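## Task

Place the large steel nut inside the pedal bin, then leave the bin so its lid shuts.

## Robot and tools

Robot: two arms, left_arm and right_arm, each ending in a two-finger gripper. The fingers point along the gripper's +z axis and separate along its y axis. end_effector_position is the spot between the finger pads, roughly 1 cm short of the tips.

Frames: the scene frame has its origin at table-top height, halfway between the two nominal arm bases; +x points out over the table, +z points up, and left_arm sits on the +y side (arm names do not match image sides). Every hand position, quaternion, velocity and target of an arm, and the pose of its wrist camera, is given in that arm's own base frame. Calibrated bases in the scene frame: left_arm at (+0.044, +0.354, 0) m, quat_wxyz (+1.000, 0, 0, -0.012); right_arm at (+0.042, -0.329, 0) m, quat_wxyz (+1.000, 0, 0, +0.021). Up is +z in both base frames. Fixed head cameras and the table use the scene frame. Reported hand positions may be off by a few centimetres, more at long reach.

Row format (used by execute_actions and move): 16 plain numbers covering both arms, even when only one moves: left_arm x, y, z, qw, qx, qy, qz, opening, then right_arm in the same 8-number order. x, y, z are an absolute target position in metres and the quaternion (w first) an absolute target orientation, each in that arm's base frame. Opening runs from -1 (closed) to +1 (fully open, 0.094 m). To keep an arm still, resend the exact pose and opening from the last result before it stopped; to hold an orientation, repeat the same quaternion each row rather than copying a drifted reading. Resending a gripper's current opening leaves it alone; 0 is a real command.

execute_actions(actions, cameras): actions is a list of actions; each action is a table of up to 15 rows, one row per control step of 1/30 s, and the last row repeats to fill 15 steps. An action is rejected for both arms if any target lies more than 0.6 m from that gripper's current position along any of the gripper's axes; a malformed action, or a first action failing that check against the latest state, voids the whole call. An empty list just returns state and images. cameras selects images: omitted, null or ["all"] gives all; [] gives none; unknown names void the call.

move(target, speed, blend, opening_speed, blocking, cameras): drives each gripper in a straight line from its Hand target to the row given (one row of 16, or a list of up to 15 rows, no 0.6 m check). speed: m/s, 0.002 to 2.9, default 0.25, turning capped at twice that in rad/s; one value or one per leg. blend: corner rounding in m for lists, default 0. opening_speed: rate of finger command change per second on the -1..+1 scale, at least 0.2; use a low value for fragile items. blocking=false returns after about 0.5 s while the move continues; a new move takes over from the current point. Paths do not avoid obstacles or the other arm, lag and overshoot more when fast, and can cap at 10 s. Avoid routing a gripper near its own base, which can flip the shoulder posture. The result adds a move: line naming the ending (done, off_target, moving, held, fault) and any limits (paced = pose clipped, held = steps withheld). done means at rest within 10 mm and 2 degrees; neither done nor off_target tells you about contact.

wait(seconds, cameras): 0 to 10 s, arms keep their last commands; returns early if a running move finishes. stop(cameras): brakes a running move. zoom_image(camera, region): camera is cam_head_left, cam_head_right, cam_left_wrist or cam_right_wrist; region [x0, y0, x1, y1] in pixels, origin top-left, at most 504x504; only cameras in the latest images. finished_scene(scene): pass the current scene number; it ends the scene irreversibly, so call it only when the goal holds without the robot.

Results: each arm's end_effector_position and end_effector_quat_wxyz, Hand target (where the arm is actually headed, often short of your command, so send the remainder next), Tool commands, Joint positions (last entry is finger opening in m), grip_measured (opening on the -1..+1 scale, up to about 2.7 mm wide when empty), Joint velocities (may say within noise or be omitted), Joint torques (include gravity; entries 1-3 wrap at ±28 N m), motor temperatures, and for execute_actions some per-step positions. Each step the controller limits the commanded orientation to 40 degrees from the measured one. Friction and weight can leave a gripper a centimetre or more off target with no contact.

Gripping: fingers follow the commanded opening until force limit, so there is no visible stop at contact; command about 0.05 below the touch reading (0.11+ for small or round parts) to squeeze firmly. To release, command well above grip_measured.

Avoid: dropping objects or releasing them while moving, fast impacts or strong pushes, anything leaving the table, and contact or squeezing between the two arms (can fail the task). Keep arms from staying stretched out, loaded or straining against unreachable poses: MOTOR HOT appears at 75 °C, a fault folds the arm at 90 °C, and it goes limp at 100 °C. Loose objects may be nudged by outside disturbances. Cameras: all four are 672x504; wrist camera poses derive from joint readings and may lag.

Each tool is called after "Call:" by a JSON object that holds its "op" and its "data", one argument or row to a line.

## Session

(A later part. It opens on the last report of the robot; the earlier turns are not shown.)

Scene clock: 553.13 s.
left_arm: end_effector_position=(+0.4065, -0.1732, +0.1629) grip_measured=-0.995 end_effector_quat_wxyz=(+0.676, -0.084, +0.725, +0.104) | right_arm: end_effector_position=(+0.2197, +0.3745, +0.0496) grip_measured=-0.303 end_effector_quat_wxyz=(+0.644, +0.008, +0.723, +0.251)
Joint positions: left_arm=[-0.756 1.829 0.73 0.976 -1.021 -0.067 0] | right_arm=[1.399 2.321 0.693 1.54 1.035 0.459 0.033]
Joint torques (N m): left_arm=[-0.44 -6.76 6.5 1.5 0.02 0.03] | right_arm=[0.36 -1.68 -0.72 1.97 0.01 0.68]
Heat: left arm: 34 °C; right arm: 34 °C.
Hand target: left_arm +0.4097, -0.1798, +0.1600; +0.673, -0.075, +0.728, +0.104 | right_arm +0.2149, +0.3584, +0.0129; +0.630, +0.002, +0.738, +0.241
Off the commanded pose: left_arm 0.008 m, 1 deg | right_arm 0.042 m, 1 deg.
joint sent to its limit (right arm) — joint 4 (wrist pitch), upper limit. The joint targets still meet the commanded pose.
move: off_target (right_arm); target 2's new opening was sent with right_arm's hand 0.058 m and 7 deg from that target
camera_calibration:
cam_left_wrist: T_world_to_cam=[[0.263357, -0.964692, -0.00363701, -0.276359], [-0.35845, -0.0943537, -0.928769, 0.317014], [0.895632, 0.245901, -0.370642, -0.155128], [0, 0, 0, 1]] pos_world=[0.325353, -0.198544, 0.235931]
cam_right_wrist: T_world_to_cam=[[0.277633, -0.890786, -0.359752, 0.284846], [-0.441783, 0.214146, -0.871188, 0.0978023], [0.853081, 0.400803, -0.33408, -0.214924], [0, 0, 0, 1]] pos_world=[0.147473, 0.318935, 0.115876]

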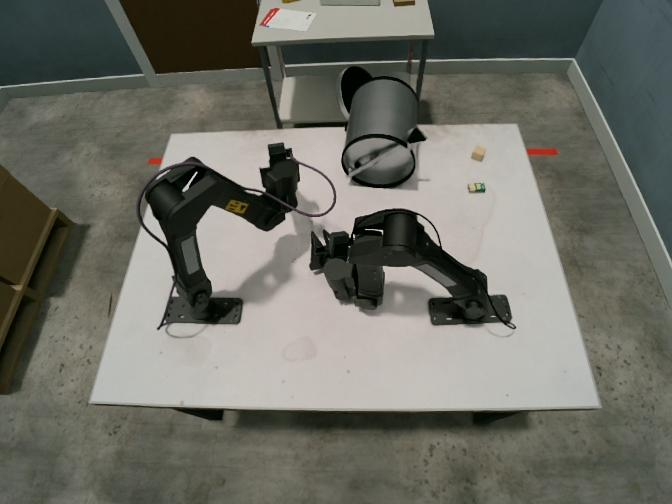

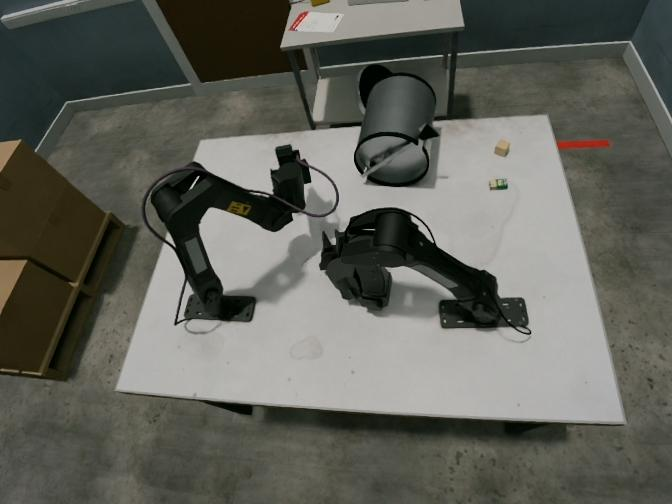

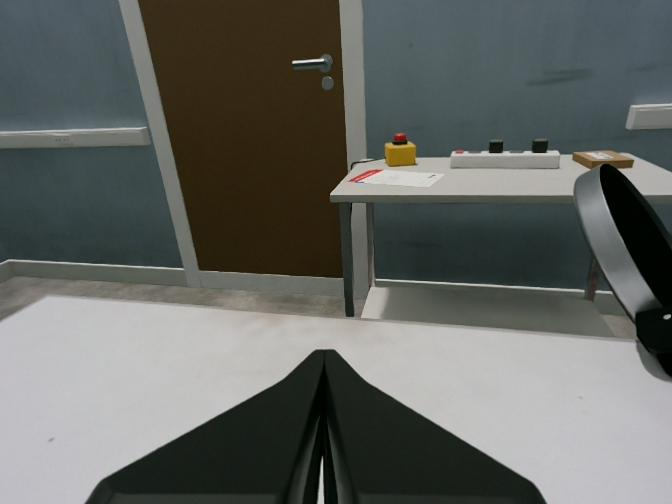

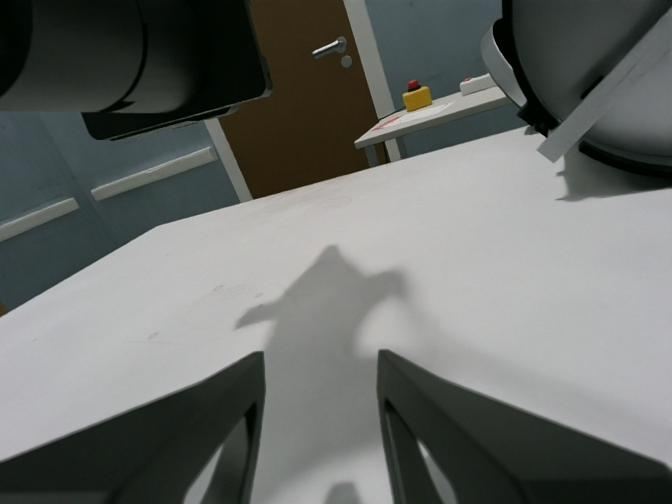

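Call:
{"op": "move", "data": {
  "target": [
    [0.36,-0.18,0.25,0.673,-0.075,0.728,0.104,-1,0.18,0.28,0.12,0.642,0.0,0.73,0.25,-0.3],
    [0.34,-0.28,0.25,0.45,-0.2,0.70,-0.4,0.2,0.2,0.06,0.18,0.5,0,0.85,0,-1],
    [0.33,-0.35,0.24,0.27,-0.27,0.653,-0.653,0.2,0.2,0.04,0.18,0.5,0,0.85,0,-1]
  ],
  "speed": 0.25
}}

Scene clock: 573.13 s.
left_arm: end_effector_position=(+0.3280, -0.3523, +0.2477) grip_measured=+0.198 end_effector_quat_wxyz=(+0.266, -0.269, +0.651, -0.658) | right_arm: end_effector_position=(+0.1996, +0.0410, +0.1737) grip_measured=-0.995 end_effector_quat_wxyz=(+0.498, -0.005, +0.867, -0.005)
Joint positions: left_arm=[-0.84 1.574 0.761 0.821 -0.046 -1.578 0.056] | right_arm=[0.725 0.359 0.506 -0.81 0.613 0.406 0]
Joint torques (N m): left_arm=[0.46 -6.15 5 2.13 -0.01 0.09] | right_arm=[-0.39 0.92 6 1.54 0.19 -0.06]
Heat: left arm: 34 °C; right arm: 33 °C.
Hand target: left_arm +0.3299, -0.3500, +0.2401; +0.270, -0.270, +0.654, -0.653 | right_arm +0.2000, +0.0400, +0.1800; +0.507, +0.000, +0.862, +0.000
Off the commanded pose: left_arm 0.008 m, 1 deg | right_arm 0.006 m, 1 deg.
move: done; target 2's new opening was sent with right_arm's hand 0.012 m and 2 deg from that target
camera_calibration:
cam_left_wrist: T_world_to_cam=[[0.022889, 0.0356009, 0.999104, -0.245314], [-0.895186, -0.444209, 0.0363367, 0.164551], [0.445105, -0.895215, 0.0217019, -0.36079], [0, 0, 0, 1]] pos_world=[0.313508, -0.241157, 0.246945]
cam_right_wrist: T_world_to_cam=[[-0.0237333, -0.998725, 0.0445518, 0.0324458], [-0.73808, -0.0125534, -0.674596, 0.30273], [0.674295, -0.0488931, -0.736841, 0.101559], [0, 0, 0, 1]] pos_world=[0.155729, 0.0411702, 0.277608]

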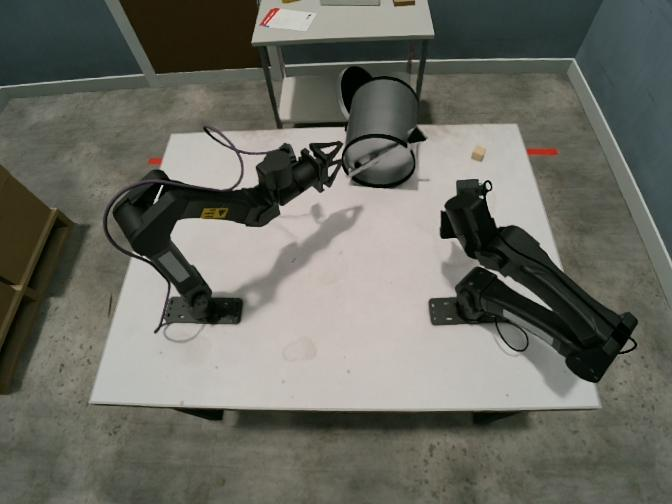

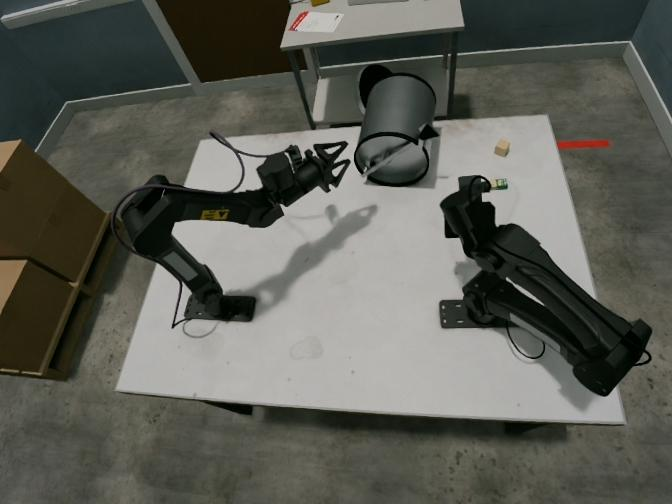

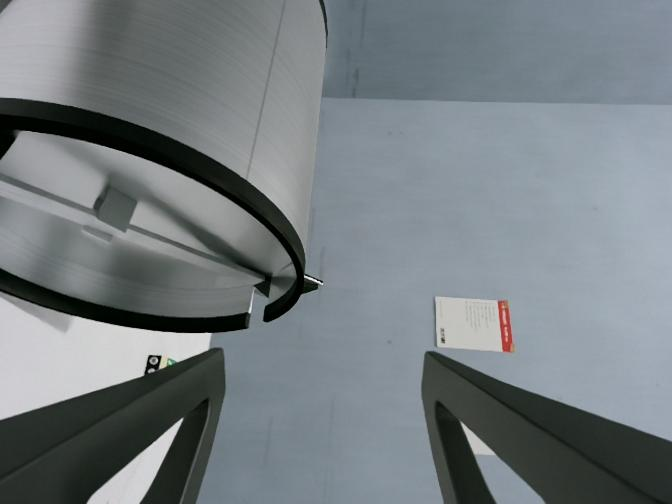

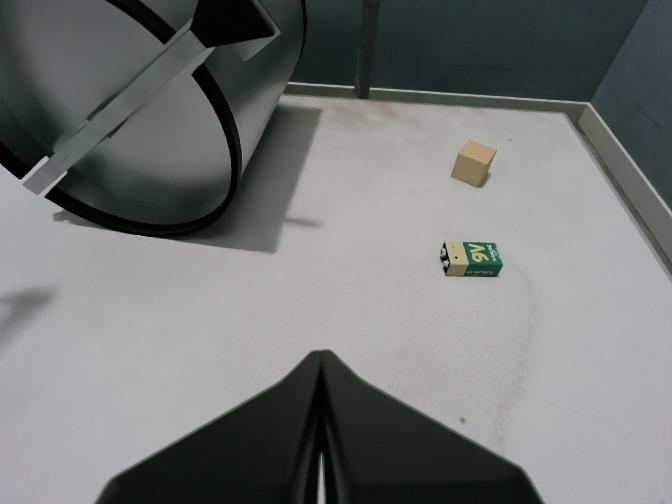

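Call:
{"op": "move", "data": {
  "target": [
    [0.36,-0.405,0.24,0.27,-0.27,0.653,-0.653,0.2,0.2,0.04,0.18,0.5,0,0.85,0,-1]
  ],
  "speed": 0.15,
  "cameras": ["cam_left_wrist"]
}}

Scene clock: 587.60 s.
left_arm: end_effector_position=(+0.3562, -0.4006, +0.2401) grip_measured=+0.198 end_effector_quat_wxyz=(+0.265, -0.269, +0.652, -0.657) | right_arm: end_effector_position=(+0.1996, +0.0411, +0.1737) grip_measured=-0.995 end_effector_quat_wxyz=(+0.498, -0.005, +0.867, -0.005)
Joint positions: left_arm=[-0.87 1.786 0.969 0.822 -0.073 -1.579 0.056] | right_arm=[0.725 0.359 0.506 -0.81 0.613 0.406 0]
Joint torques (N m): left_arm=[-0.46 -7.79 8.17 1.8 -0.13 0.09] | right_arm=[-0.38 0.92 5.98 1.55 0.21 -0.04]
Heat: left arm: 35 °C; right arm: 32 °C.
Hand target: left_arm +0.3598, -0.4048, +0.2400; +0.270, -0.270, +0.653, -0.654 | right_arm +0.2000, +0.0400, +0.1800; +0.507, +0.000, +0.862, +0.000
Off the commanded pose: left_arm 0.006 m, 1 deg | right_arm 0.006 m, 1 deg.
move: done
camera_calibration:
cam_left_wrist: T_world_to_cam=[[0.0262535, 0.0343518, 0.999065, -0.238357], [-0.896441, -0.441467, 0.0387362, 0.169614], [0.442385, -0.896619, 0.0192043, -0.415478], [0, 0, 0, 1]] pos_world=[0.342108, -0.289459, 0.239543]
Images, in order (width x height): cam_left_wrist 672x504.

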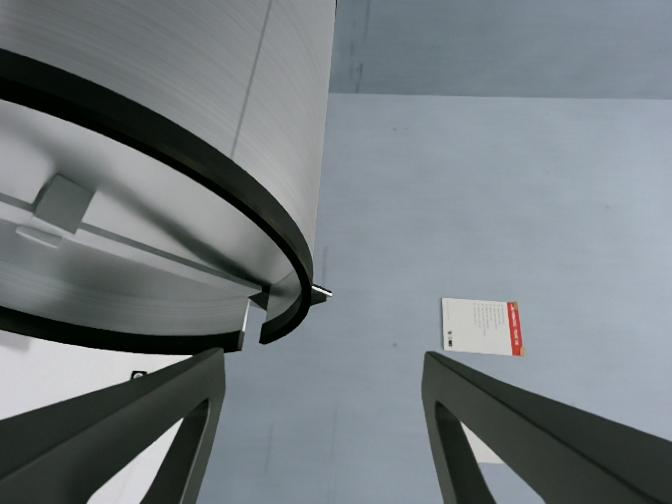

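Call:
{"op": "move", "data": {
  "target": [
    [0.393,-0.437,0.232,0.27,-0.27,0.653,-0.653,0.2,0.2,0.04,0.18,0.5,0,0.85,0,-1]
  ],
  "speed": 0.1,
  "cameras": ["cam_left_wrist","cam_head_left"]
}}

Scene clock: 597.47 s.
left_arm: end_effector_position=(+0.3856, -0.4353, +0.2327) grip_measured=+0.198 end_effector_quat_wxyz=(+0.265, -0.269, +0.652, -0.657) | right_arm: end_effector_position=(+0.1996, +0.0411, +0.1737) grip_measured=-0.995 end_effector_quat_wxyz=(+0.498, -0.005, +0.867, -0.005)
Joint positions: left_arm=[-0.87 1.952 1.162 0.795 -0.073 -1.579 0.056] | right_arm=[0.725 0.359 0.506 -0.81 0.613 0.406 0]
Joint torques (N m): left_arm=[0.55 -9.37 8.4 1.82 -0.01 0.09] | right_arm=[-0.4 0.9 5.98 1.54 0.19 -0.04]
Heat: left arm: 35 °C; right arm: 32 °C.
Hand target: left_arm +0.3928, -0.4367, +0.2320; +0.270, -0.270, +0.653, -0.654 | right_arm +0.2000, +0.0400, +0.1800; +0.507, +0.000, +0.862, +0.000
Off the commanded pose: left_arm 0.008 m, 1 deg | right_arm 0.006 m, 1 deg.
move: done
camera_calibration:
cam_left_wrist: T_world_to_cam=[[0.0264607, 0.0341393, 0.999067, -0.230686], [-0.896236, -0.441875, 0.0388366, 0.180662], [0.442788, -0.896427, 0.0189046, -0.459562], [0, 0, 0, 1]] pos_world=[0.371509, -0.324259, 0.232143]
Images, in order (width x height): cam_head_left 672x504, cam_left_wrist 672x504.

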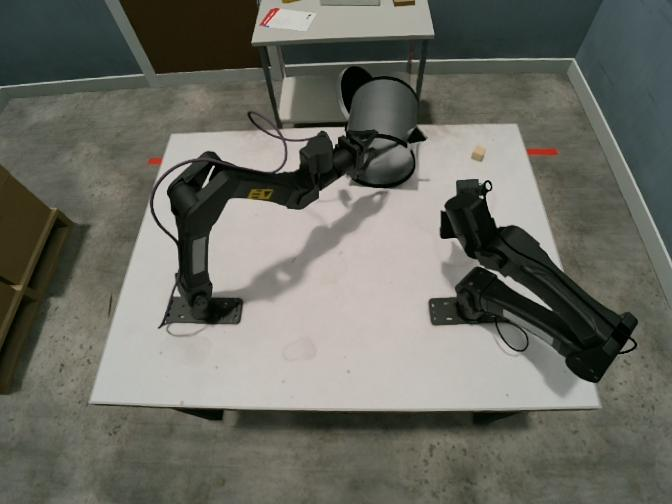

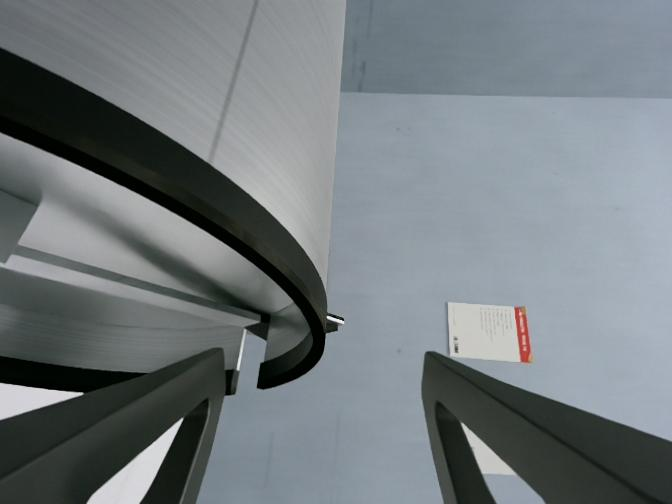

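Call:
{"op": "move", "data": {
  "target": [0.422,-0.468,0.234,0.27,-0.27,0.653,-0.653,0.2,0.2,0.04,0.18,0.5,0,0.862,0,-1],
  "speed": 0.08
}}

Scene clock: 630.20 s.
left_arm: end_effector_position=(+0.4144, -0.4663, +0.2370) grip_measured=+0.198 end_effector_quat_wxyz=(+0.265, -0.269, +0.651, -0.658) | right_arm: end_effector_position=(+0.1996, +0.0410, +0.1728) grip_measured=-0.995 end_effector_quat_wxyz=(+0.496, -0.004, +0.868, -0.003)
Joint positions: left_arm=[-0.866 2.086 1.381 0.712 -0.07 -1.579 0.056] | right_arm=[0.713 0.359 0.506 -0.81 0.599 0.405 0]
Joint torques (N m): left_arm=[0.58 -10.45 8.65 1.82 0 0.08] | right_arm=[-0.4 1.73 6.74 1.49 0.19 -0.05]
Heat: left arm: 35 °C; right arm: 31 °C.
Hand target: left_arm +0.4217, -0.4676, +0.2339; +0.270, -0.270, +0.653, -0.654 | right_arm +0.2000, +0.0400, +0.1800; +0.502, +0.000, +0.865, +0.000
Off the commanded pose: left_arm 0.008 m, 1 deg | right_arm 0.007 m, 1 deg.
move: done
camera_calibration:
cam_left_wrist: T_world_to_cam=[[0.024656, 0.0361774, 0.999041, -0.232934], [-0.895979, -0.442456, 0.0381347, 0.192342], [0.443411, -0.89606, 0.021505, -0.500734], [0, 0, 0, 1]] pos_world=[0.400108, -0.355158, 0.236144]
cam_right_wrist: T_world_to_cam=[[-0.0235819, -0.998957, 0.0391003, 0.0332843], [-0.741879, -0.00873002, -0.670477, 0.302051], [0.670119, -0.0448188, -0.740899, 0.102284], [0, 0, 0, 1]] pos_world=[0.156328, 0.0404707, 0.276999]

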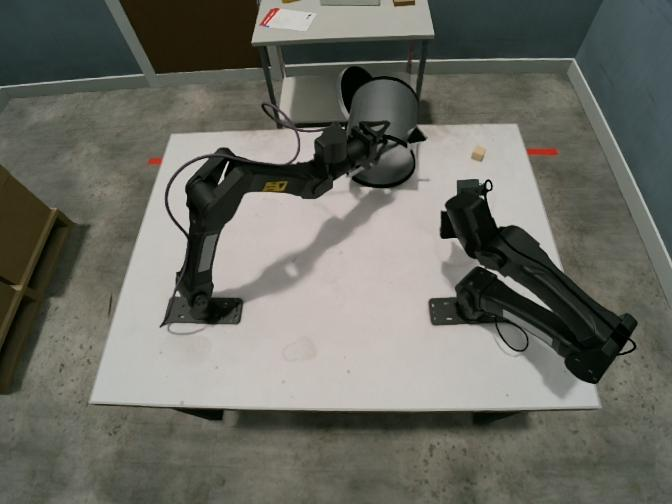

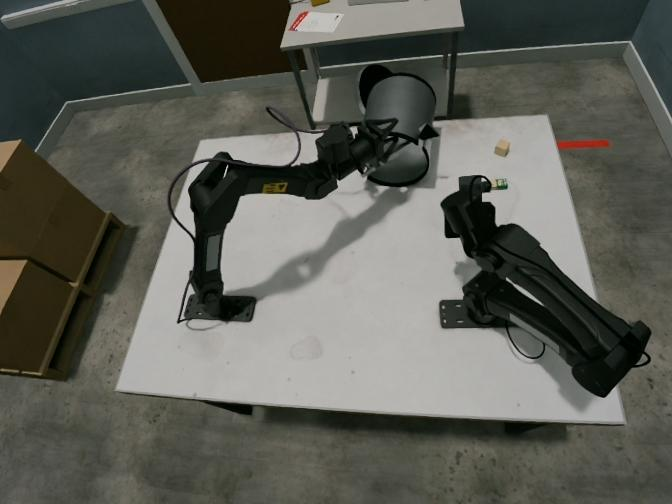

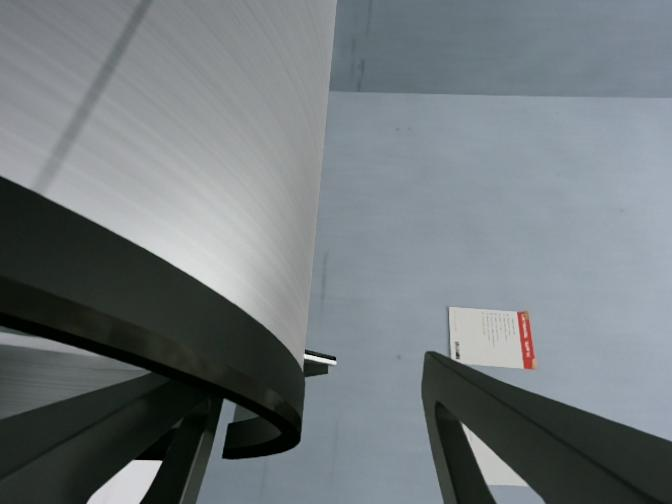

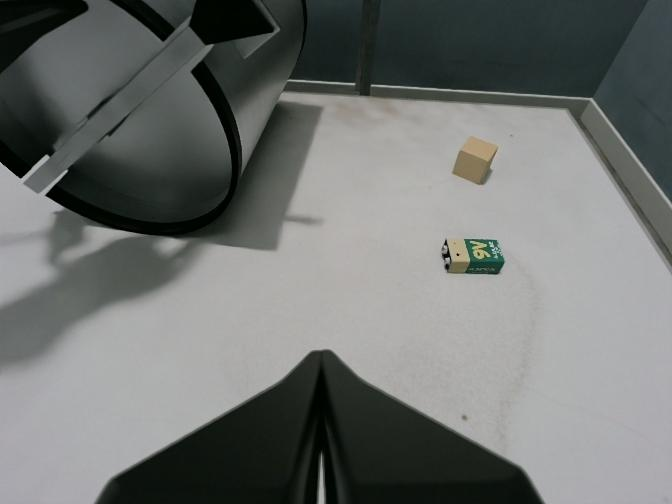

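Call:
{"op": "move", "data": {
  "target": [
    [0.43,-0.476,0.234,0.27,-0.27,0.653,-0.653,0.2,0.2,0.04,0.18,0.5,0,0.862,0,-1],
    [0.43,-0.476,0.234,0.27,-0.27,0.653,-0.653,-1,0.2,0.04,0.18,0.5,0,0.862,0,-1]
  ],
  "speed": 0.08,
  "opening_speed": 0.8
}}

Call:
{"op": "move", "data": {
  "target": [
    [0.355,-0.476,0.216,0.201,-0.441,0.591,-0.644,-1,0.2,0.04,0.18,0.5,0,0.862,0,-1],
    [0.29,-0.476,0.175,0.07,-0.543,0.537,-0.641,-1,0.2,0.04,0.18,0.5,0,0.862,0,-1]
  ],
  "speed": 0.1
}}

Scene clock: 641.13 s.
left_arm: end_effector_position=(+0.4213, -0.4762, +0.2282) grip_measured=-0.897 end_effector_quat_wxyz=(+0.259, -0.270, +0.661, -0.650) | right_arm: end_effector_position=(+0.1995, +0.0410, +0.1728) grip_measured=-0.995 end_effector_quat_wxyz=(+0.496, -0.004, +0.868, -0.003)
Joint positions: left_arm=[-0.866 2.13 1.443 0.667 -0.062 -1.581 0.005] | right_arm=[0.713 0.359 0.506 -0.81 0.599 0.405 0]
Joint torques (N m): left_arm=[0.68 -11.45 8.72 2.03 -0.07 0.11] | right_arm=[-0.4 1.74 6.71 1.47 0.2 -0.05]
Heat: left arm: 35 °C; right arm: 31 °C.
Hand target: left_arm +0.4296, -0.4755, +0.2340; +0.270, -0.270, +0.653, -0.653 | right_arm +0.2000, +0.0400, +0.1800; +0.502, +0.000, +0.865, +0.000
Off the commanded pose: left_arm 0.010 m, 2 deg | right_arm 0.007 m, 1 deg.
move: done
camera_calibration:
cam_left_wrist: T_world_to_cam=[[0.0441467, 0.0163529, 0.998891, -0.241618], [-0.898365, -0.436743, 0.0468538, 0.196289], [0.437025, -0.899438, -0.00458989, -0.505476], [0, 0, 0, 1]] pos_world=[0.407911, -0.364965, 0.229833]
cam_right_wrist: T_world_to_cam=[[-0.0232998, -0.99897, 0.0389486, 0.0333828], [-0.741974, -0.0088313, -0.670371, 0.302042], [0.670024, -0.0445183, -0.741003, 0.102319], [0, 0, 0, 1]] pos_world=[0.156328, 0.0405709, 0.276999]

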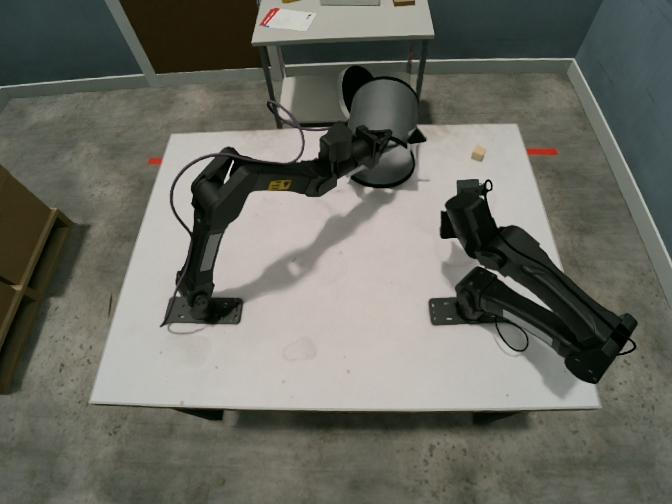

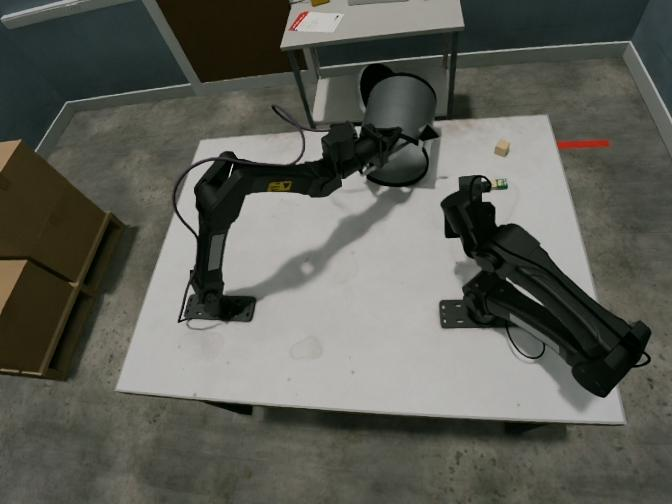

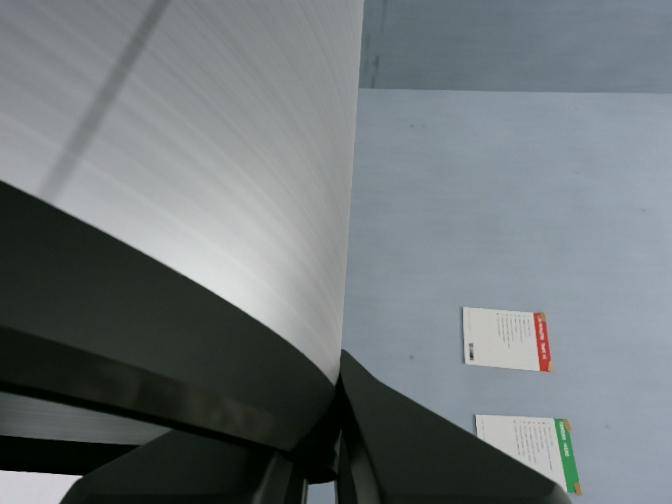

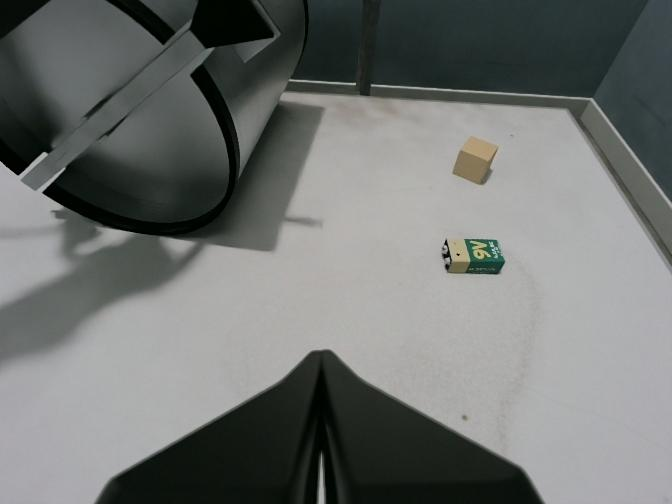

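Scene clock: 645.43 s.
left_arm: end_effector_position=(+0.3240, -0.4416, +0.2210) grip_measured=-0.827 end_effector_quat_wxyz=(-0.245, +0.470, -0.499, +0.686) | right_arm: end_effector_position=(+0.1995, +0.0411, +0.1728) grip_measured=-0.995 end_effector_quat_wxyz=(+0.496, -0.004, +0.868, -0.002)
Joint positions: left_arm=[-1.143 1.99 1.088 0.98 -0.669 -1.935 0.008] | right_arm=[0.713 0.359 0.506 -0.81 0.599 0.405 0]
Joint torques (N m): left_arm=[-5.68 -7.68 3.22 1.13 0.74 -1.66] | right_arm=[-0.42 1.7 6.74 1.48 0.19 -0.04]
Heat: left arm: 34 °C; right arm: 31 °C.
Hand target: left_arm +0.2881, -0.4699, +0.1752; -0.158, +0.482, -0.540, +0.672 | right_arm +0.2000, +0.0400, +0.1799; +0.502, +0.000, +0.865, +0.000
Off the commanded pose: left_arm 0.067 m, 23 deg | right_arm 0.007 m, 1 deg.
joint sent to its limit (left arm) — joint 6 (wrist roll), lower limit. The joint targets are off in position and orientation.
move: off_target (left_arm)
camera_calibration:
cam_left_wrist: T_world_to_cam=[[0.146262, 0.410468, 0.900069, -0.0679059], [-0.688708, -0.610889, 0.390506, -0.0965043], [0.710132, -0.677001, 0.193342, -0.465837], [0, 0, 0, 1]] pos_world=[0.274275, -0.346453, 0.188872]
cam_right_wrist: T_world_to_cam=[[-0.0230211, -0.998982, 0.0387964, 0.0333821], [-0.742119, -0.00892642, -0.670209, 0.302023], [0.669873, -0.0442205, -0.741157, 0.102373], [0, 0, 0, 1]] pos_world=[0.156329, 0.0405711, 0.276998]

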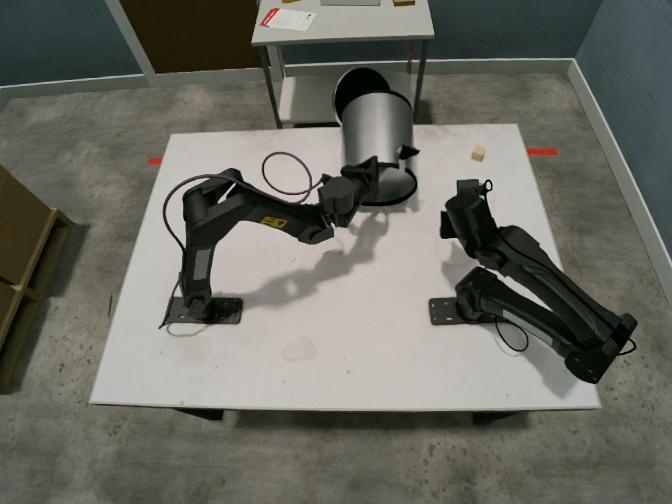

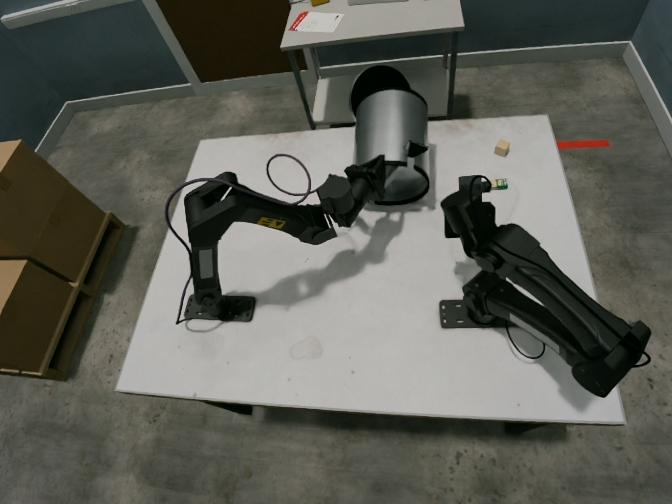

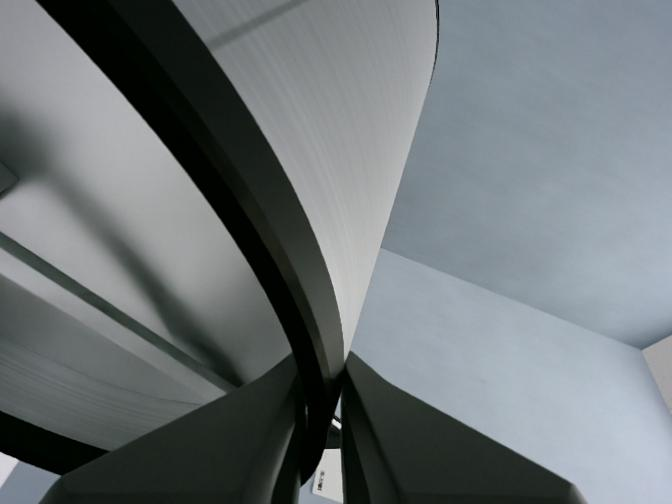

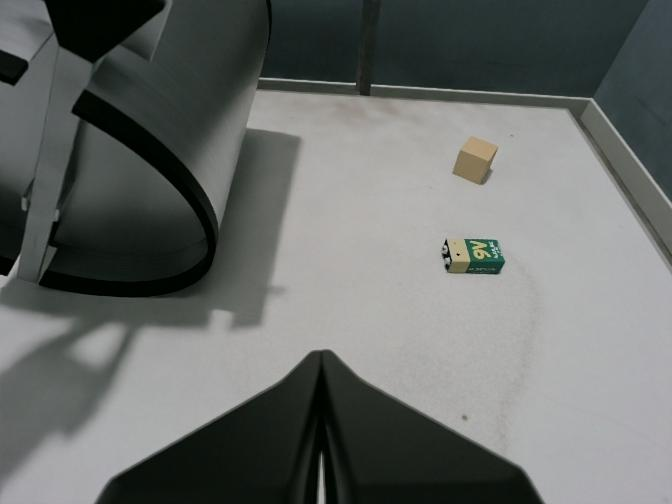

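Call:
{"op": "move", "data": {
  "target": [
    [0.40,-0.46,0.236,0.326,-0.326,0.627,-0.627,-1,0.2,0.04,0.18,0.5,0,0.862,0,-1],
    [0.355,-0.46,0.22,0.441,-0.201,0.591,-0.644,-1,0.2,0.04,0.18,0.5,0,0.862,0,-1],
    [0.29,-0.46,0.18,0.543,-0.07,0.537,-0.641,-1,0.2,0.04,0.18,0.5,0,0.862,0,-1]
  ],
  "speed": 0.1
}}

Scene clock: 659.33 s.
left_arm: end_effector_position=(+0.2836, -0.4818, +0.2064) grip_measured=-0.929 end_effector_quat_wxyz=(-0.475, +0.073, -0.583, +0.655) | right_arm: end_effector_position=(+0.1995, +0.0411, +0.1728) grip_measured=-0.995 end_effector_quat_wxyz=(+0.496, -0.004, +0.868, -0.002)
Joint positions: left_arm=[-1.135 2.211 1.042 1.5 -0.301 -0.966 0.003] | right_arm=[0.713 0.359 0.506 -0.81 0.599 0.405 0]
Joint torques (N m): left_arm=[0.7 -7.76 0.27 2.64 -0.52 0.9] | right_arm=[-0.39 1.72 6.72 1.48 0.21 -0.03]
Motor temperatures (°C): left_arm=[22 26 26 34 24 23 23] | right_arm=[21 22 27 30 19 23 24]
Heat: left arm: 34 °C; right arm: 30 °C.
Hand target: left_arm +0.2908, -0.4618, +0.1815; -0.518, +0.074, -0.590, +0.615 | right_arm +0.2000, +0.0400, +0.1799; +0.502, +0.000, +0.865, +0.000
Off the commanded pose: left_arm 0.035 m, 10 deg | right_arm 0.007 m, 1 deg.
joint sent to its limit (left arm) — joint 4 (wrist pitch), upper limit. The joint targets are off in orientation, not in position.
move: off_target (left_arm)
camera_calibration:
cam_left_wrist: T_world_to_cam=[[-0.519972, -0.105636, 0.847626, -0.0812179], [-0.729494, -0.46132, -0.504997, 0.125288], [0.444373, -0.880923, 0.162812, -0.478118], [0, 0, 0, 1]] pos_world=[0.261628, -0.371967, 0.209956]
cam_right_wrist: T_world_to_cam=[[-0.0227883, -0.998974, 0.0391352, 0.0332517], [-0.742077, -0.00932927, -0.67025, 0.302045], [0.669928, -0.0443152, -0.741103, 0.102353], [0, 0, 0, 1]] pos_world=[0.156329, 0.0405713, 0.276999]

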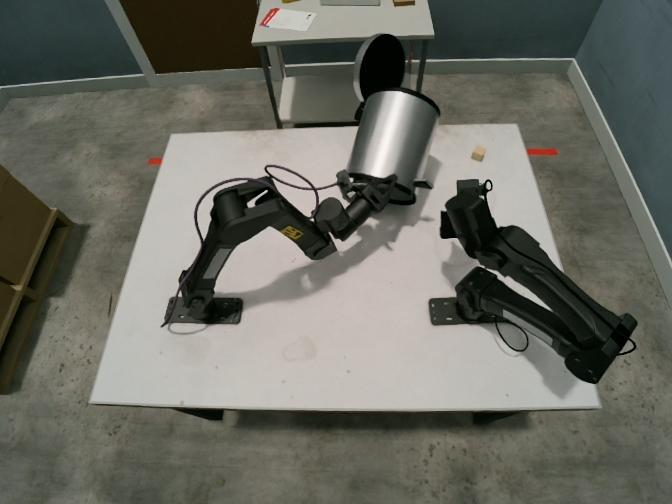

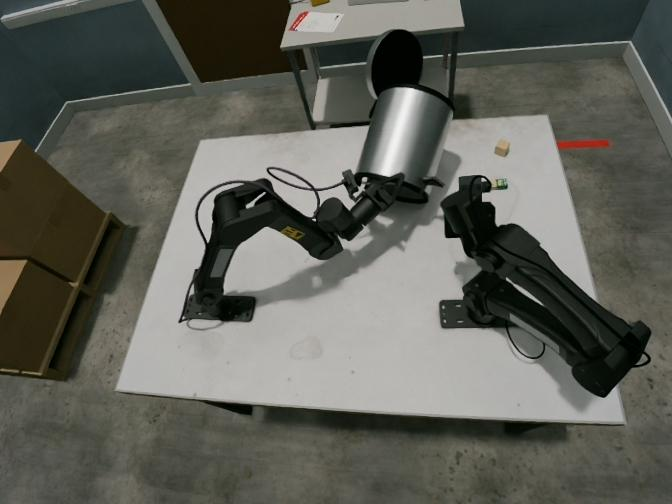

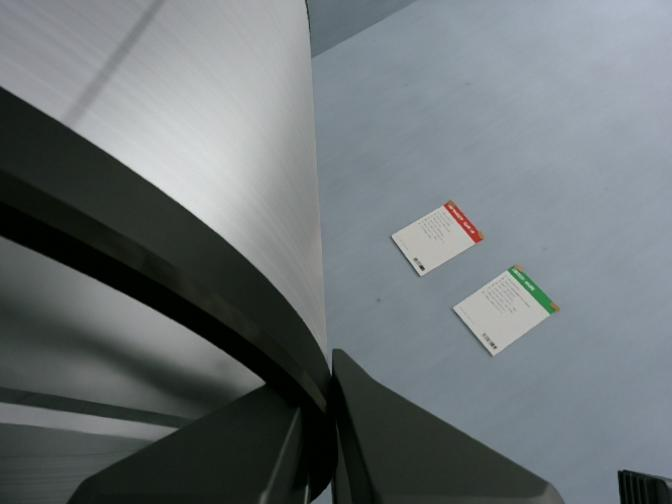

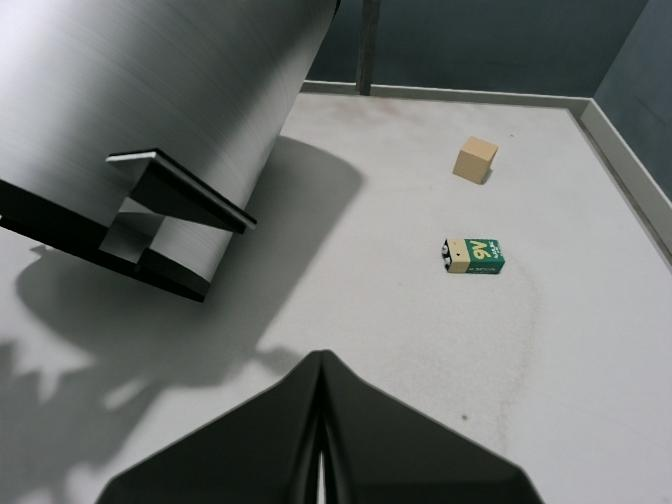

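Call:
{"op": "move", "data": {
  "target": [
    [0.275,-0.50,0.135,0.521,0.154,0.691,-0.478,-1,0.2,0.04,0.18,0.5,0,0.862,0,-1],
    [0.275,-0.51,0.085,0.578,0.242,0.664,-0.406,-1,0.2,0.04,0.18,0.5,0,0.862,0,-1]
  ],
  "speed": 0.1
}}

Scene clock: 675.13 s.
left_arm: end_effector_position=(+0.2019, -0.5299, +0.1495) grip_measured=-0.929 end_effector_quat_wxyz=(+0.525, +0.289, +0.584, -0.547) | right_arm: end_effector_position=(+0.1995, +0.0411, +0.1728) grip_measured=-0.995 end_effector_quat_wxyz=(+0.496, -0.004, +0.868, -0.002)
Joint positions: left_arm=[-1.183 2.249 1.008 1.394 0.081 -0.359 0.003] | right_arm=[0.713 0.359 0.506 -0.81 0.599 0.405 0]
Joint torques (N m): left_arm=[5.29 -5.91 2.5 1.2 -2 1.08] | right_arm=[-0.4 1.74 6.72 1.48 0.2 -0.03]
Heat: left arm: 35 °C; right arm: 30 °C.
Hand target: left_arm +0.2649, -0.4967, +0.0874; +0.572, +0.256, +0.662, -0.411 | right_arm +0.2000, +0.0400, +0.1799; +0.502, +0.000, +0.865, +0.000
Off the commanded pose: left_arm 0.099 m, 20 deg | right_arm 0.007 m, 1 deg.
move: off_target (left_arm)
camera_calibration:
cam_left_wrist: T_world_to_cam=[[-0.902812, -0.223989, 0.367097, 0.00591899], [-0.388543, 0.0590276, -0.919538, 0.283587], [0.184297, -0.972803, -0.14032, -0.425866], [0, 0, 0, 1]] pos_world=[0.194016, -0.429697, 0.198839]
cam_right_wrist: T_world_to_cam=[[-0.0227883, -0.998974, 0.0391352, 0.0332517], [-0.742077, -0.00932927, -0.67025, 0.302045], [0.669928, -0.0443152, -0.741103, 0.102353], [0, 0, 0, 1]] pos_world=[0.156329, 0.0405713, 0.276999]

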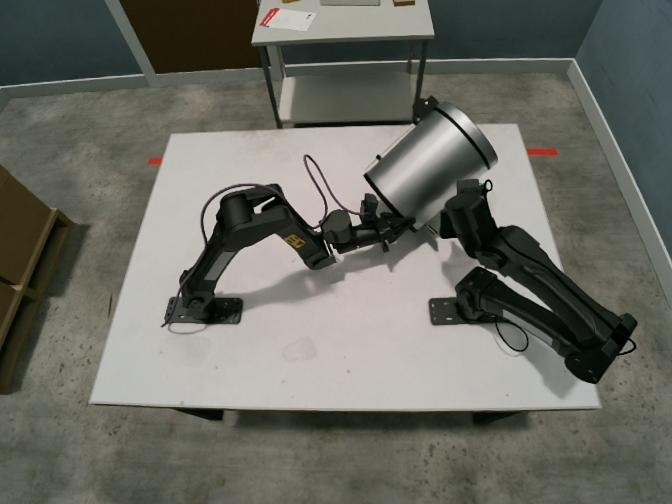

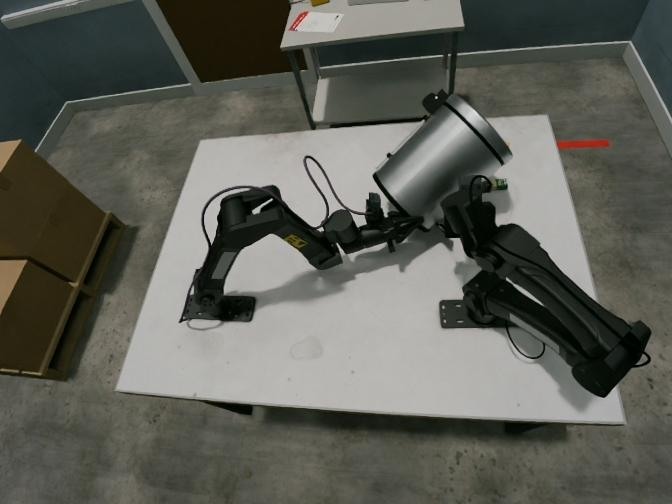

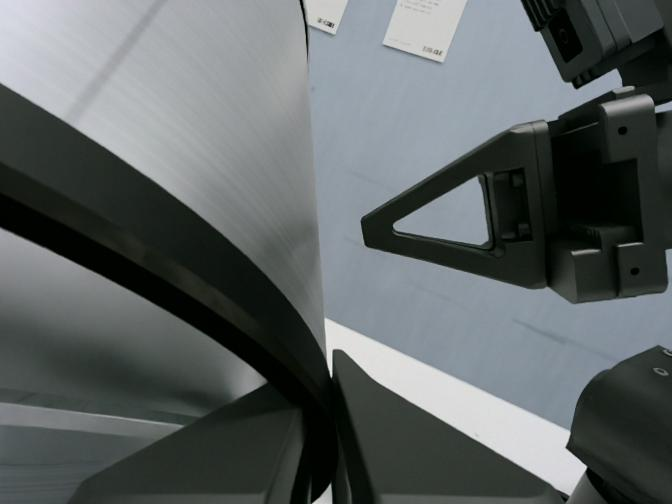

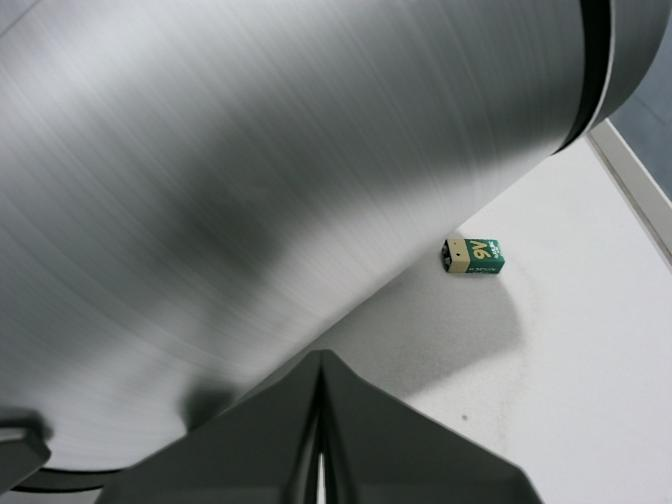

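Call:
{"op": "move", "data": {
  "target": [
    [0.202,-0.53,0.149,0.525,0.289,0.584,-0.547,-1,0.19,-0.1,0.2,0.683,-0.183,0.683,0.183,-1],
    [0.202,-0.53,0.149,0.525,0.289,0.584,-0.547,-1,0.27,-0.2,0.1,0.683,-0.183,0.683,0.183,-1],
    [0.202,-0.53,0.149,0.525,0.289,0.584,-0.547,-1,0.39,-0.12,0.085,0.683,-0.183,0.683,0.183,-1]
  ],
  "speed": 0.15
}}

Scene clock: 701.60 s.
left_arm: end_effector_position=(+0.1950, -0.5290, +0.1500) grip_measured=-0.932 end_effector_quat_wxyz=(+0.518, +0.298, +0.577, -0.557) | right_arm: end_effector_position=(+0.3898, -0.1185, +0.0694) grip_measured=-0.995 end_effector_quat_wxyz=(+0.630, -0.272, +0.667, +0.288)
Joint positions: left_arm=[-1.184 2.247 0.995 1.411 0.113 -0.364 0.003] | right_arm=[-0.75 2.232 1.193 -0.426 -1.532 -1.424 0]
Joint torques (N m): left_arm=[0.02 -11.29 5.27 1.75 -0.3 0.07] | right_arm=[-0.25 -13.48 3 0.57 -0.76 0.09]
Motor temperatures (°C): left_arm=[22 26 25 33 29 23 24] | right_arm=[21 23 27 29 19 22 24]
Heat: left arm: 33 °C; right arm: 29 °C.
Hand target: left_arm +0.2018, -0.5298, +0.1490; +0.525, +0.289, +0.584, -0.547 | right_arm +0.3895, -0.1201, +0.0847; +0.642, -0.282, +0.657, +0.277
Off the commanded pose: left_arm 0.007 m, 2 deg | right_arm 0.016 m, 17 deg.
move: off_target (right_arm)
camera_calibration:
cam_left_wrist: T_world_to_cam=[[-0.910733, -0.191847, 0.365733, 0.0183908], [-0.383862, 0.0665072, -0.920992, 0.284529], [0.152366, -0.979169, -0.134213, -0.421585], [0, 0, 0, 1]] pos_world=[0.190204, -0.428198, 0.198741]
cam_right_wrist: T_world_to_cam=[[0.700212, -0.71341, -0.027387, -0.361096], [-0.258003, -0.217089, -0.941439, 0.17789], [0.665686, 0.666272, -0.336071, -0.0511019], [0, 0, 0, 1]] pos_world=[0.332757, -0.184944, 0.140409]

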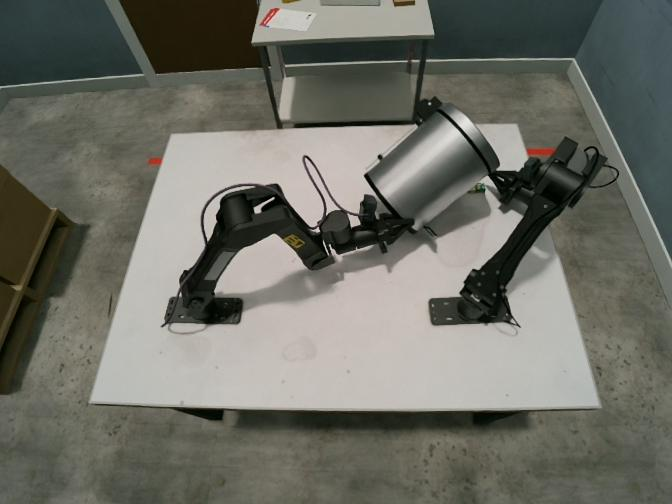

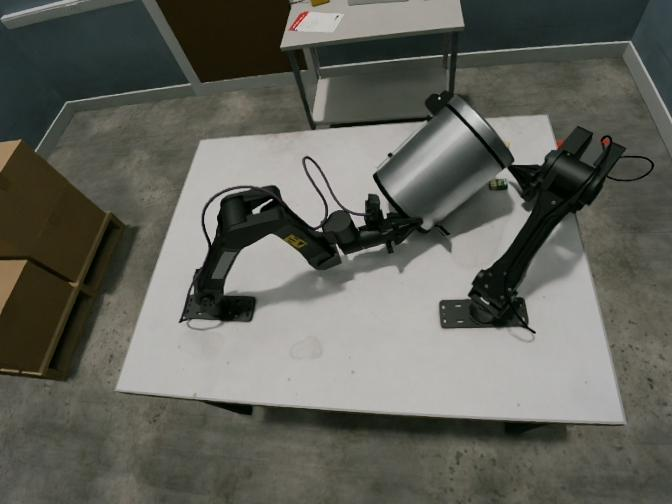

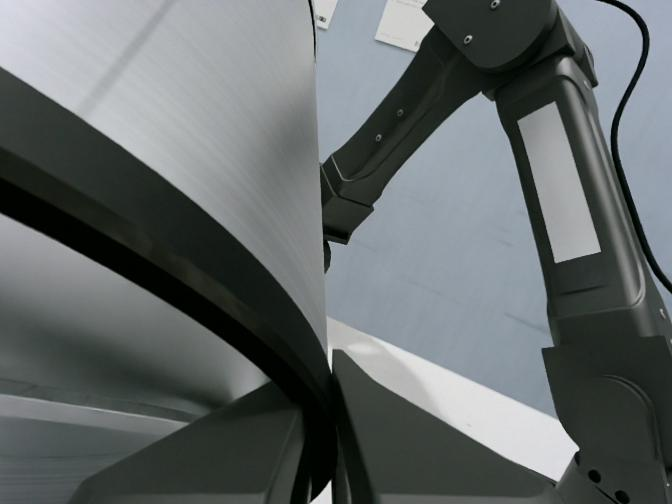

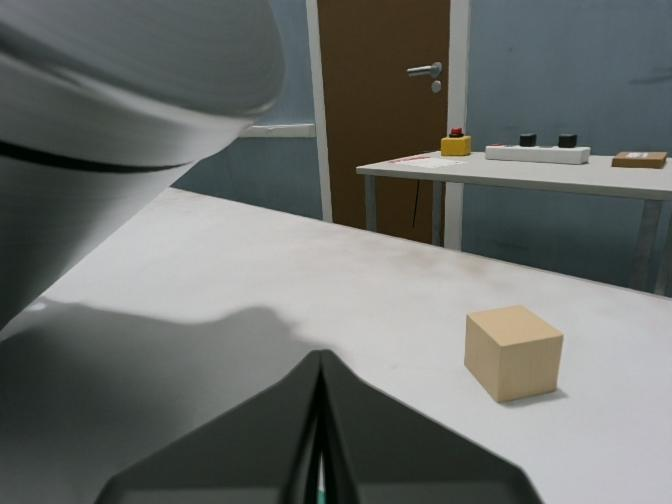

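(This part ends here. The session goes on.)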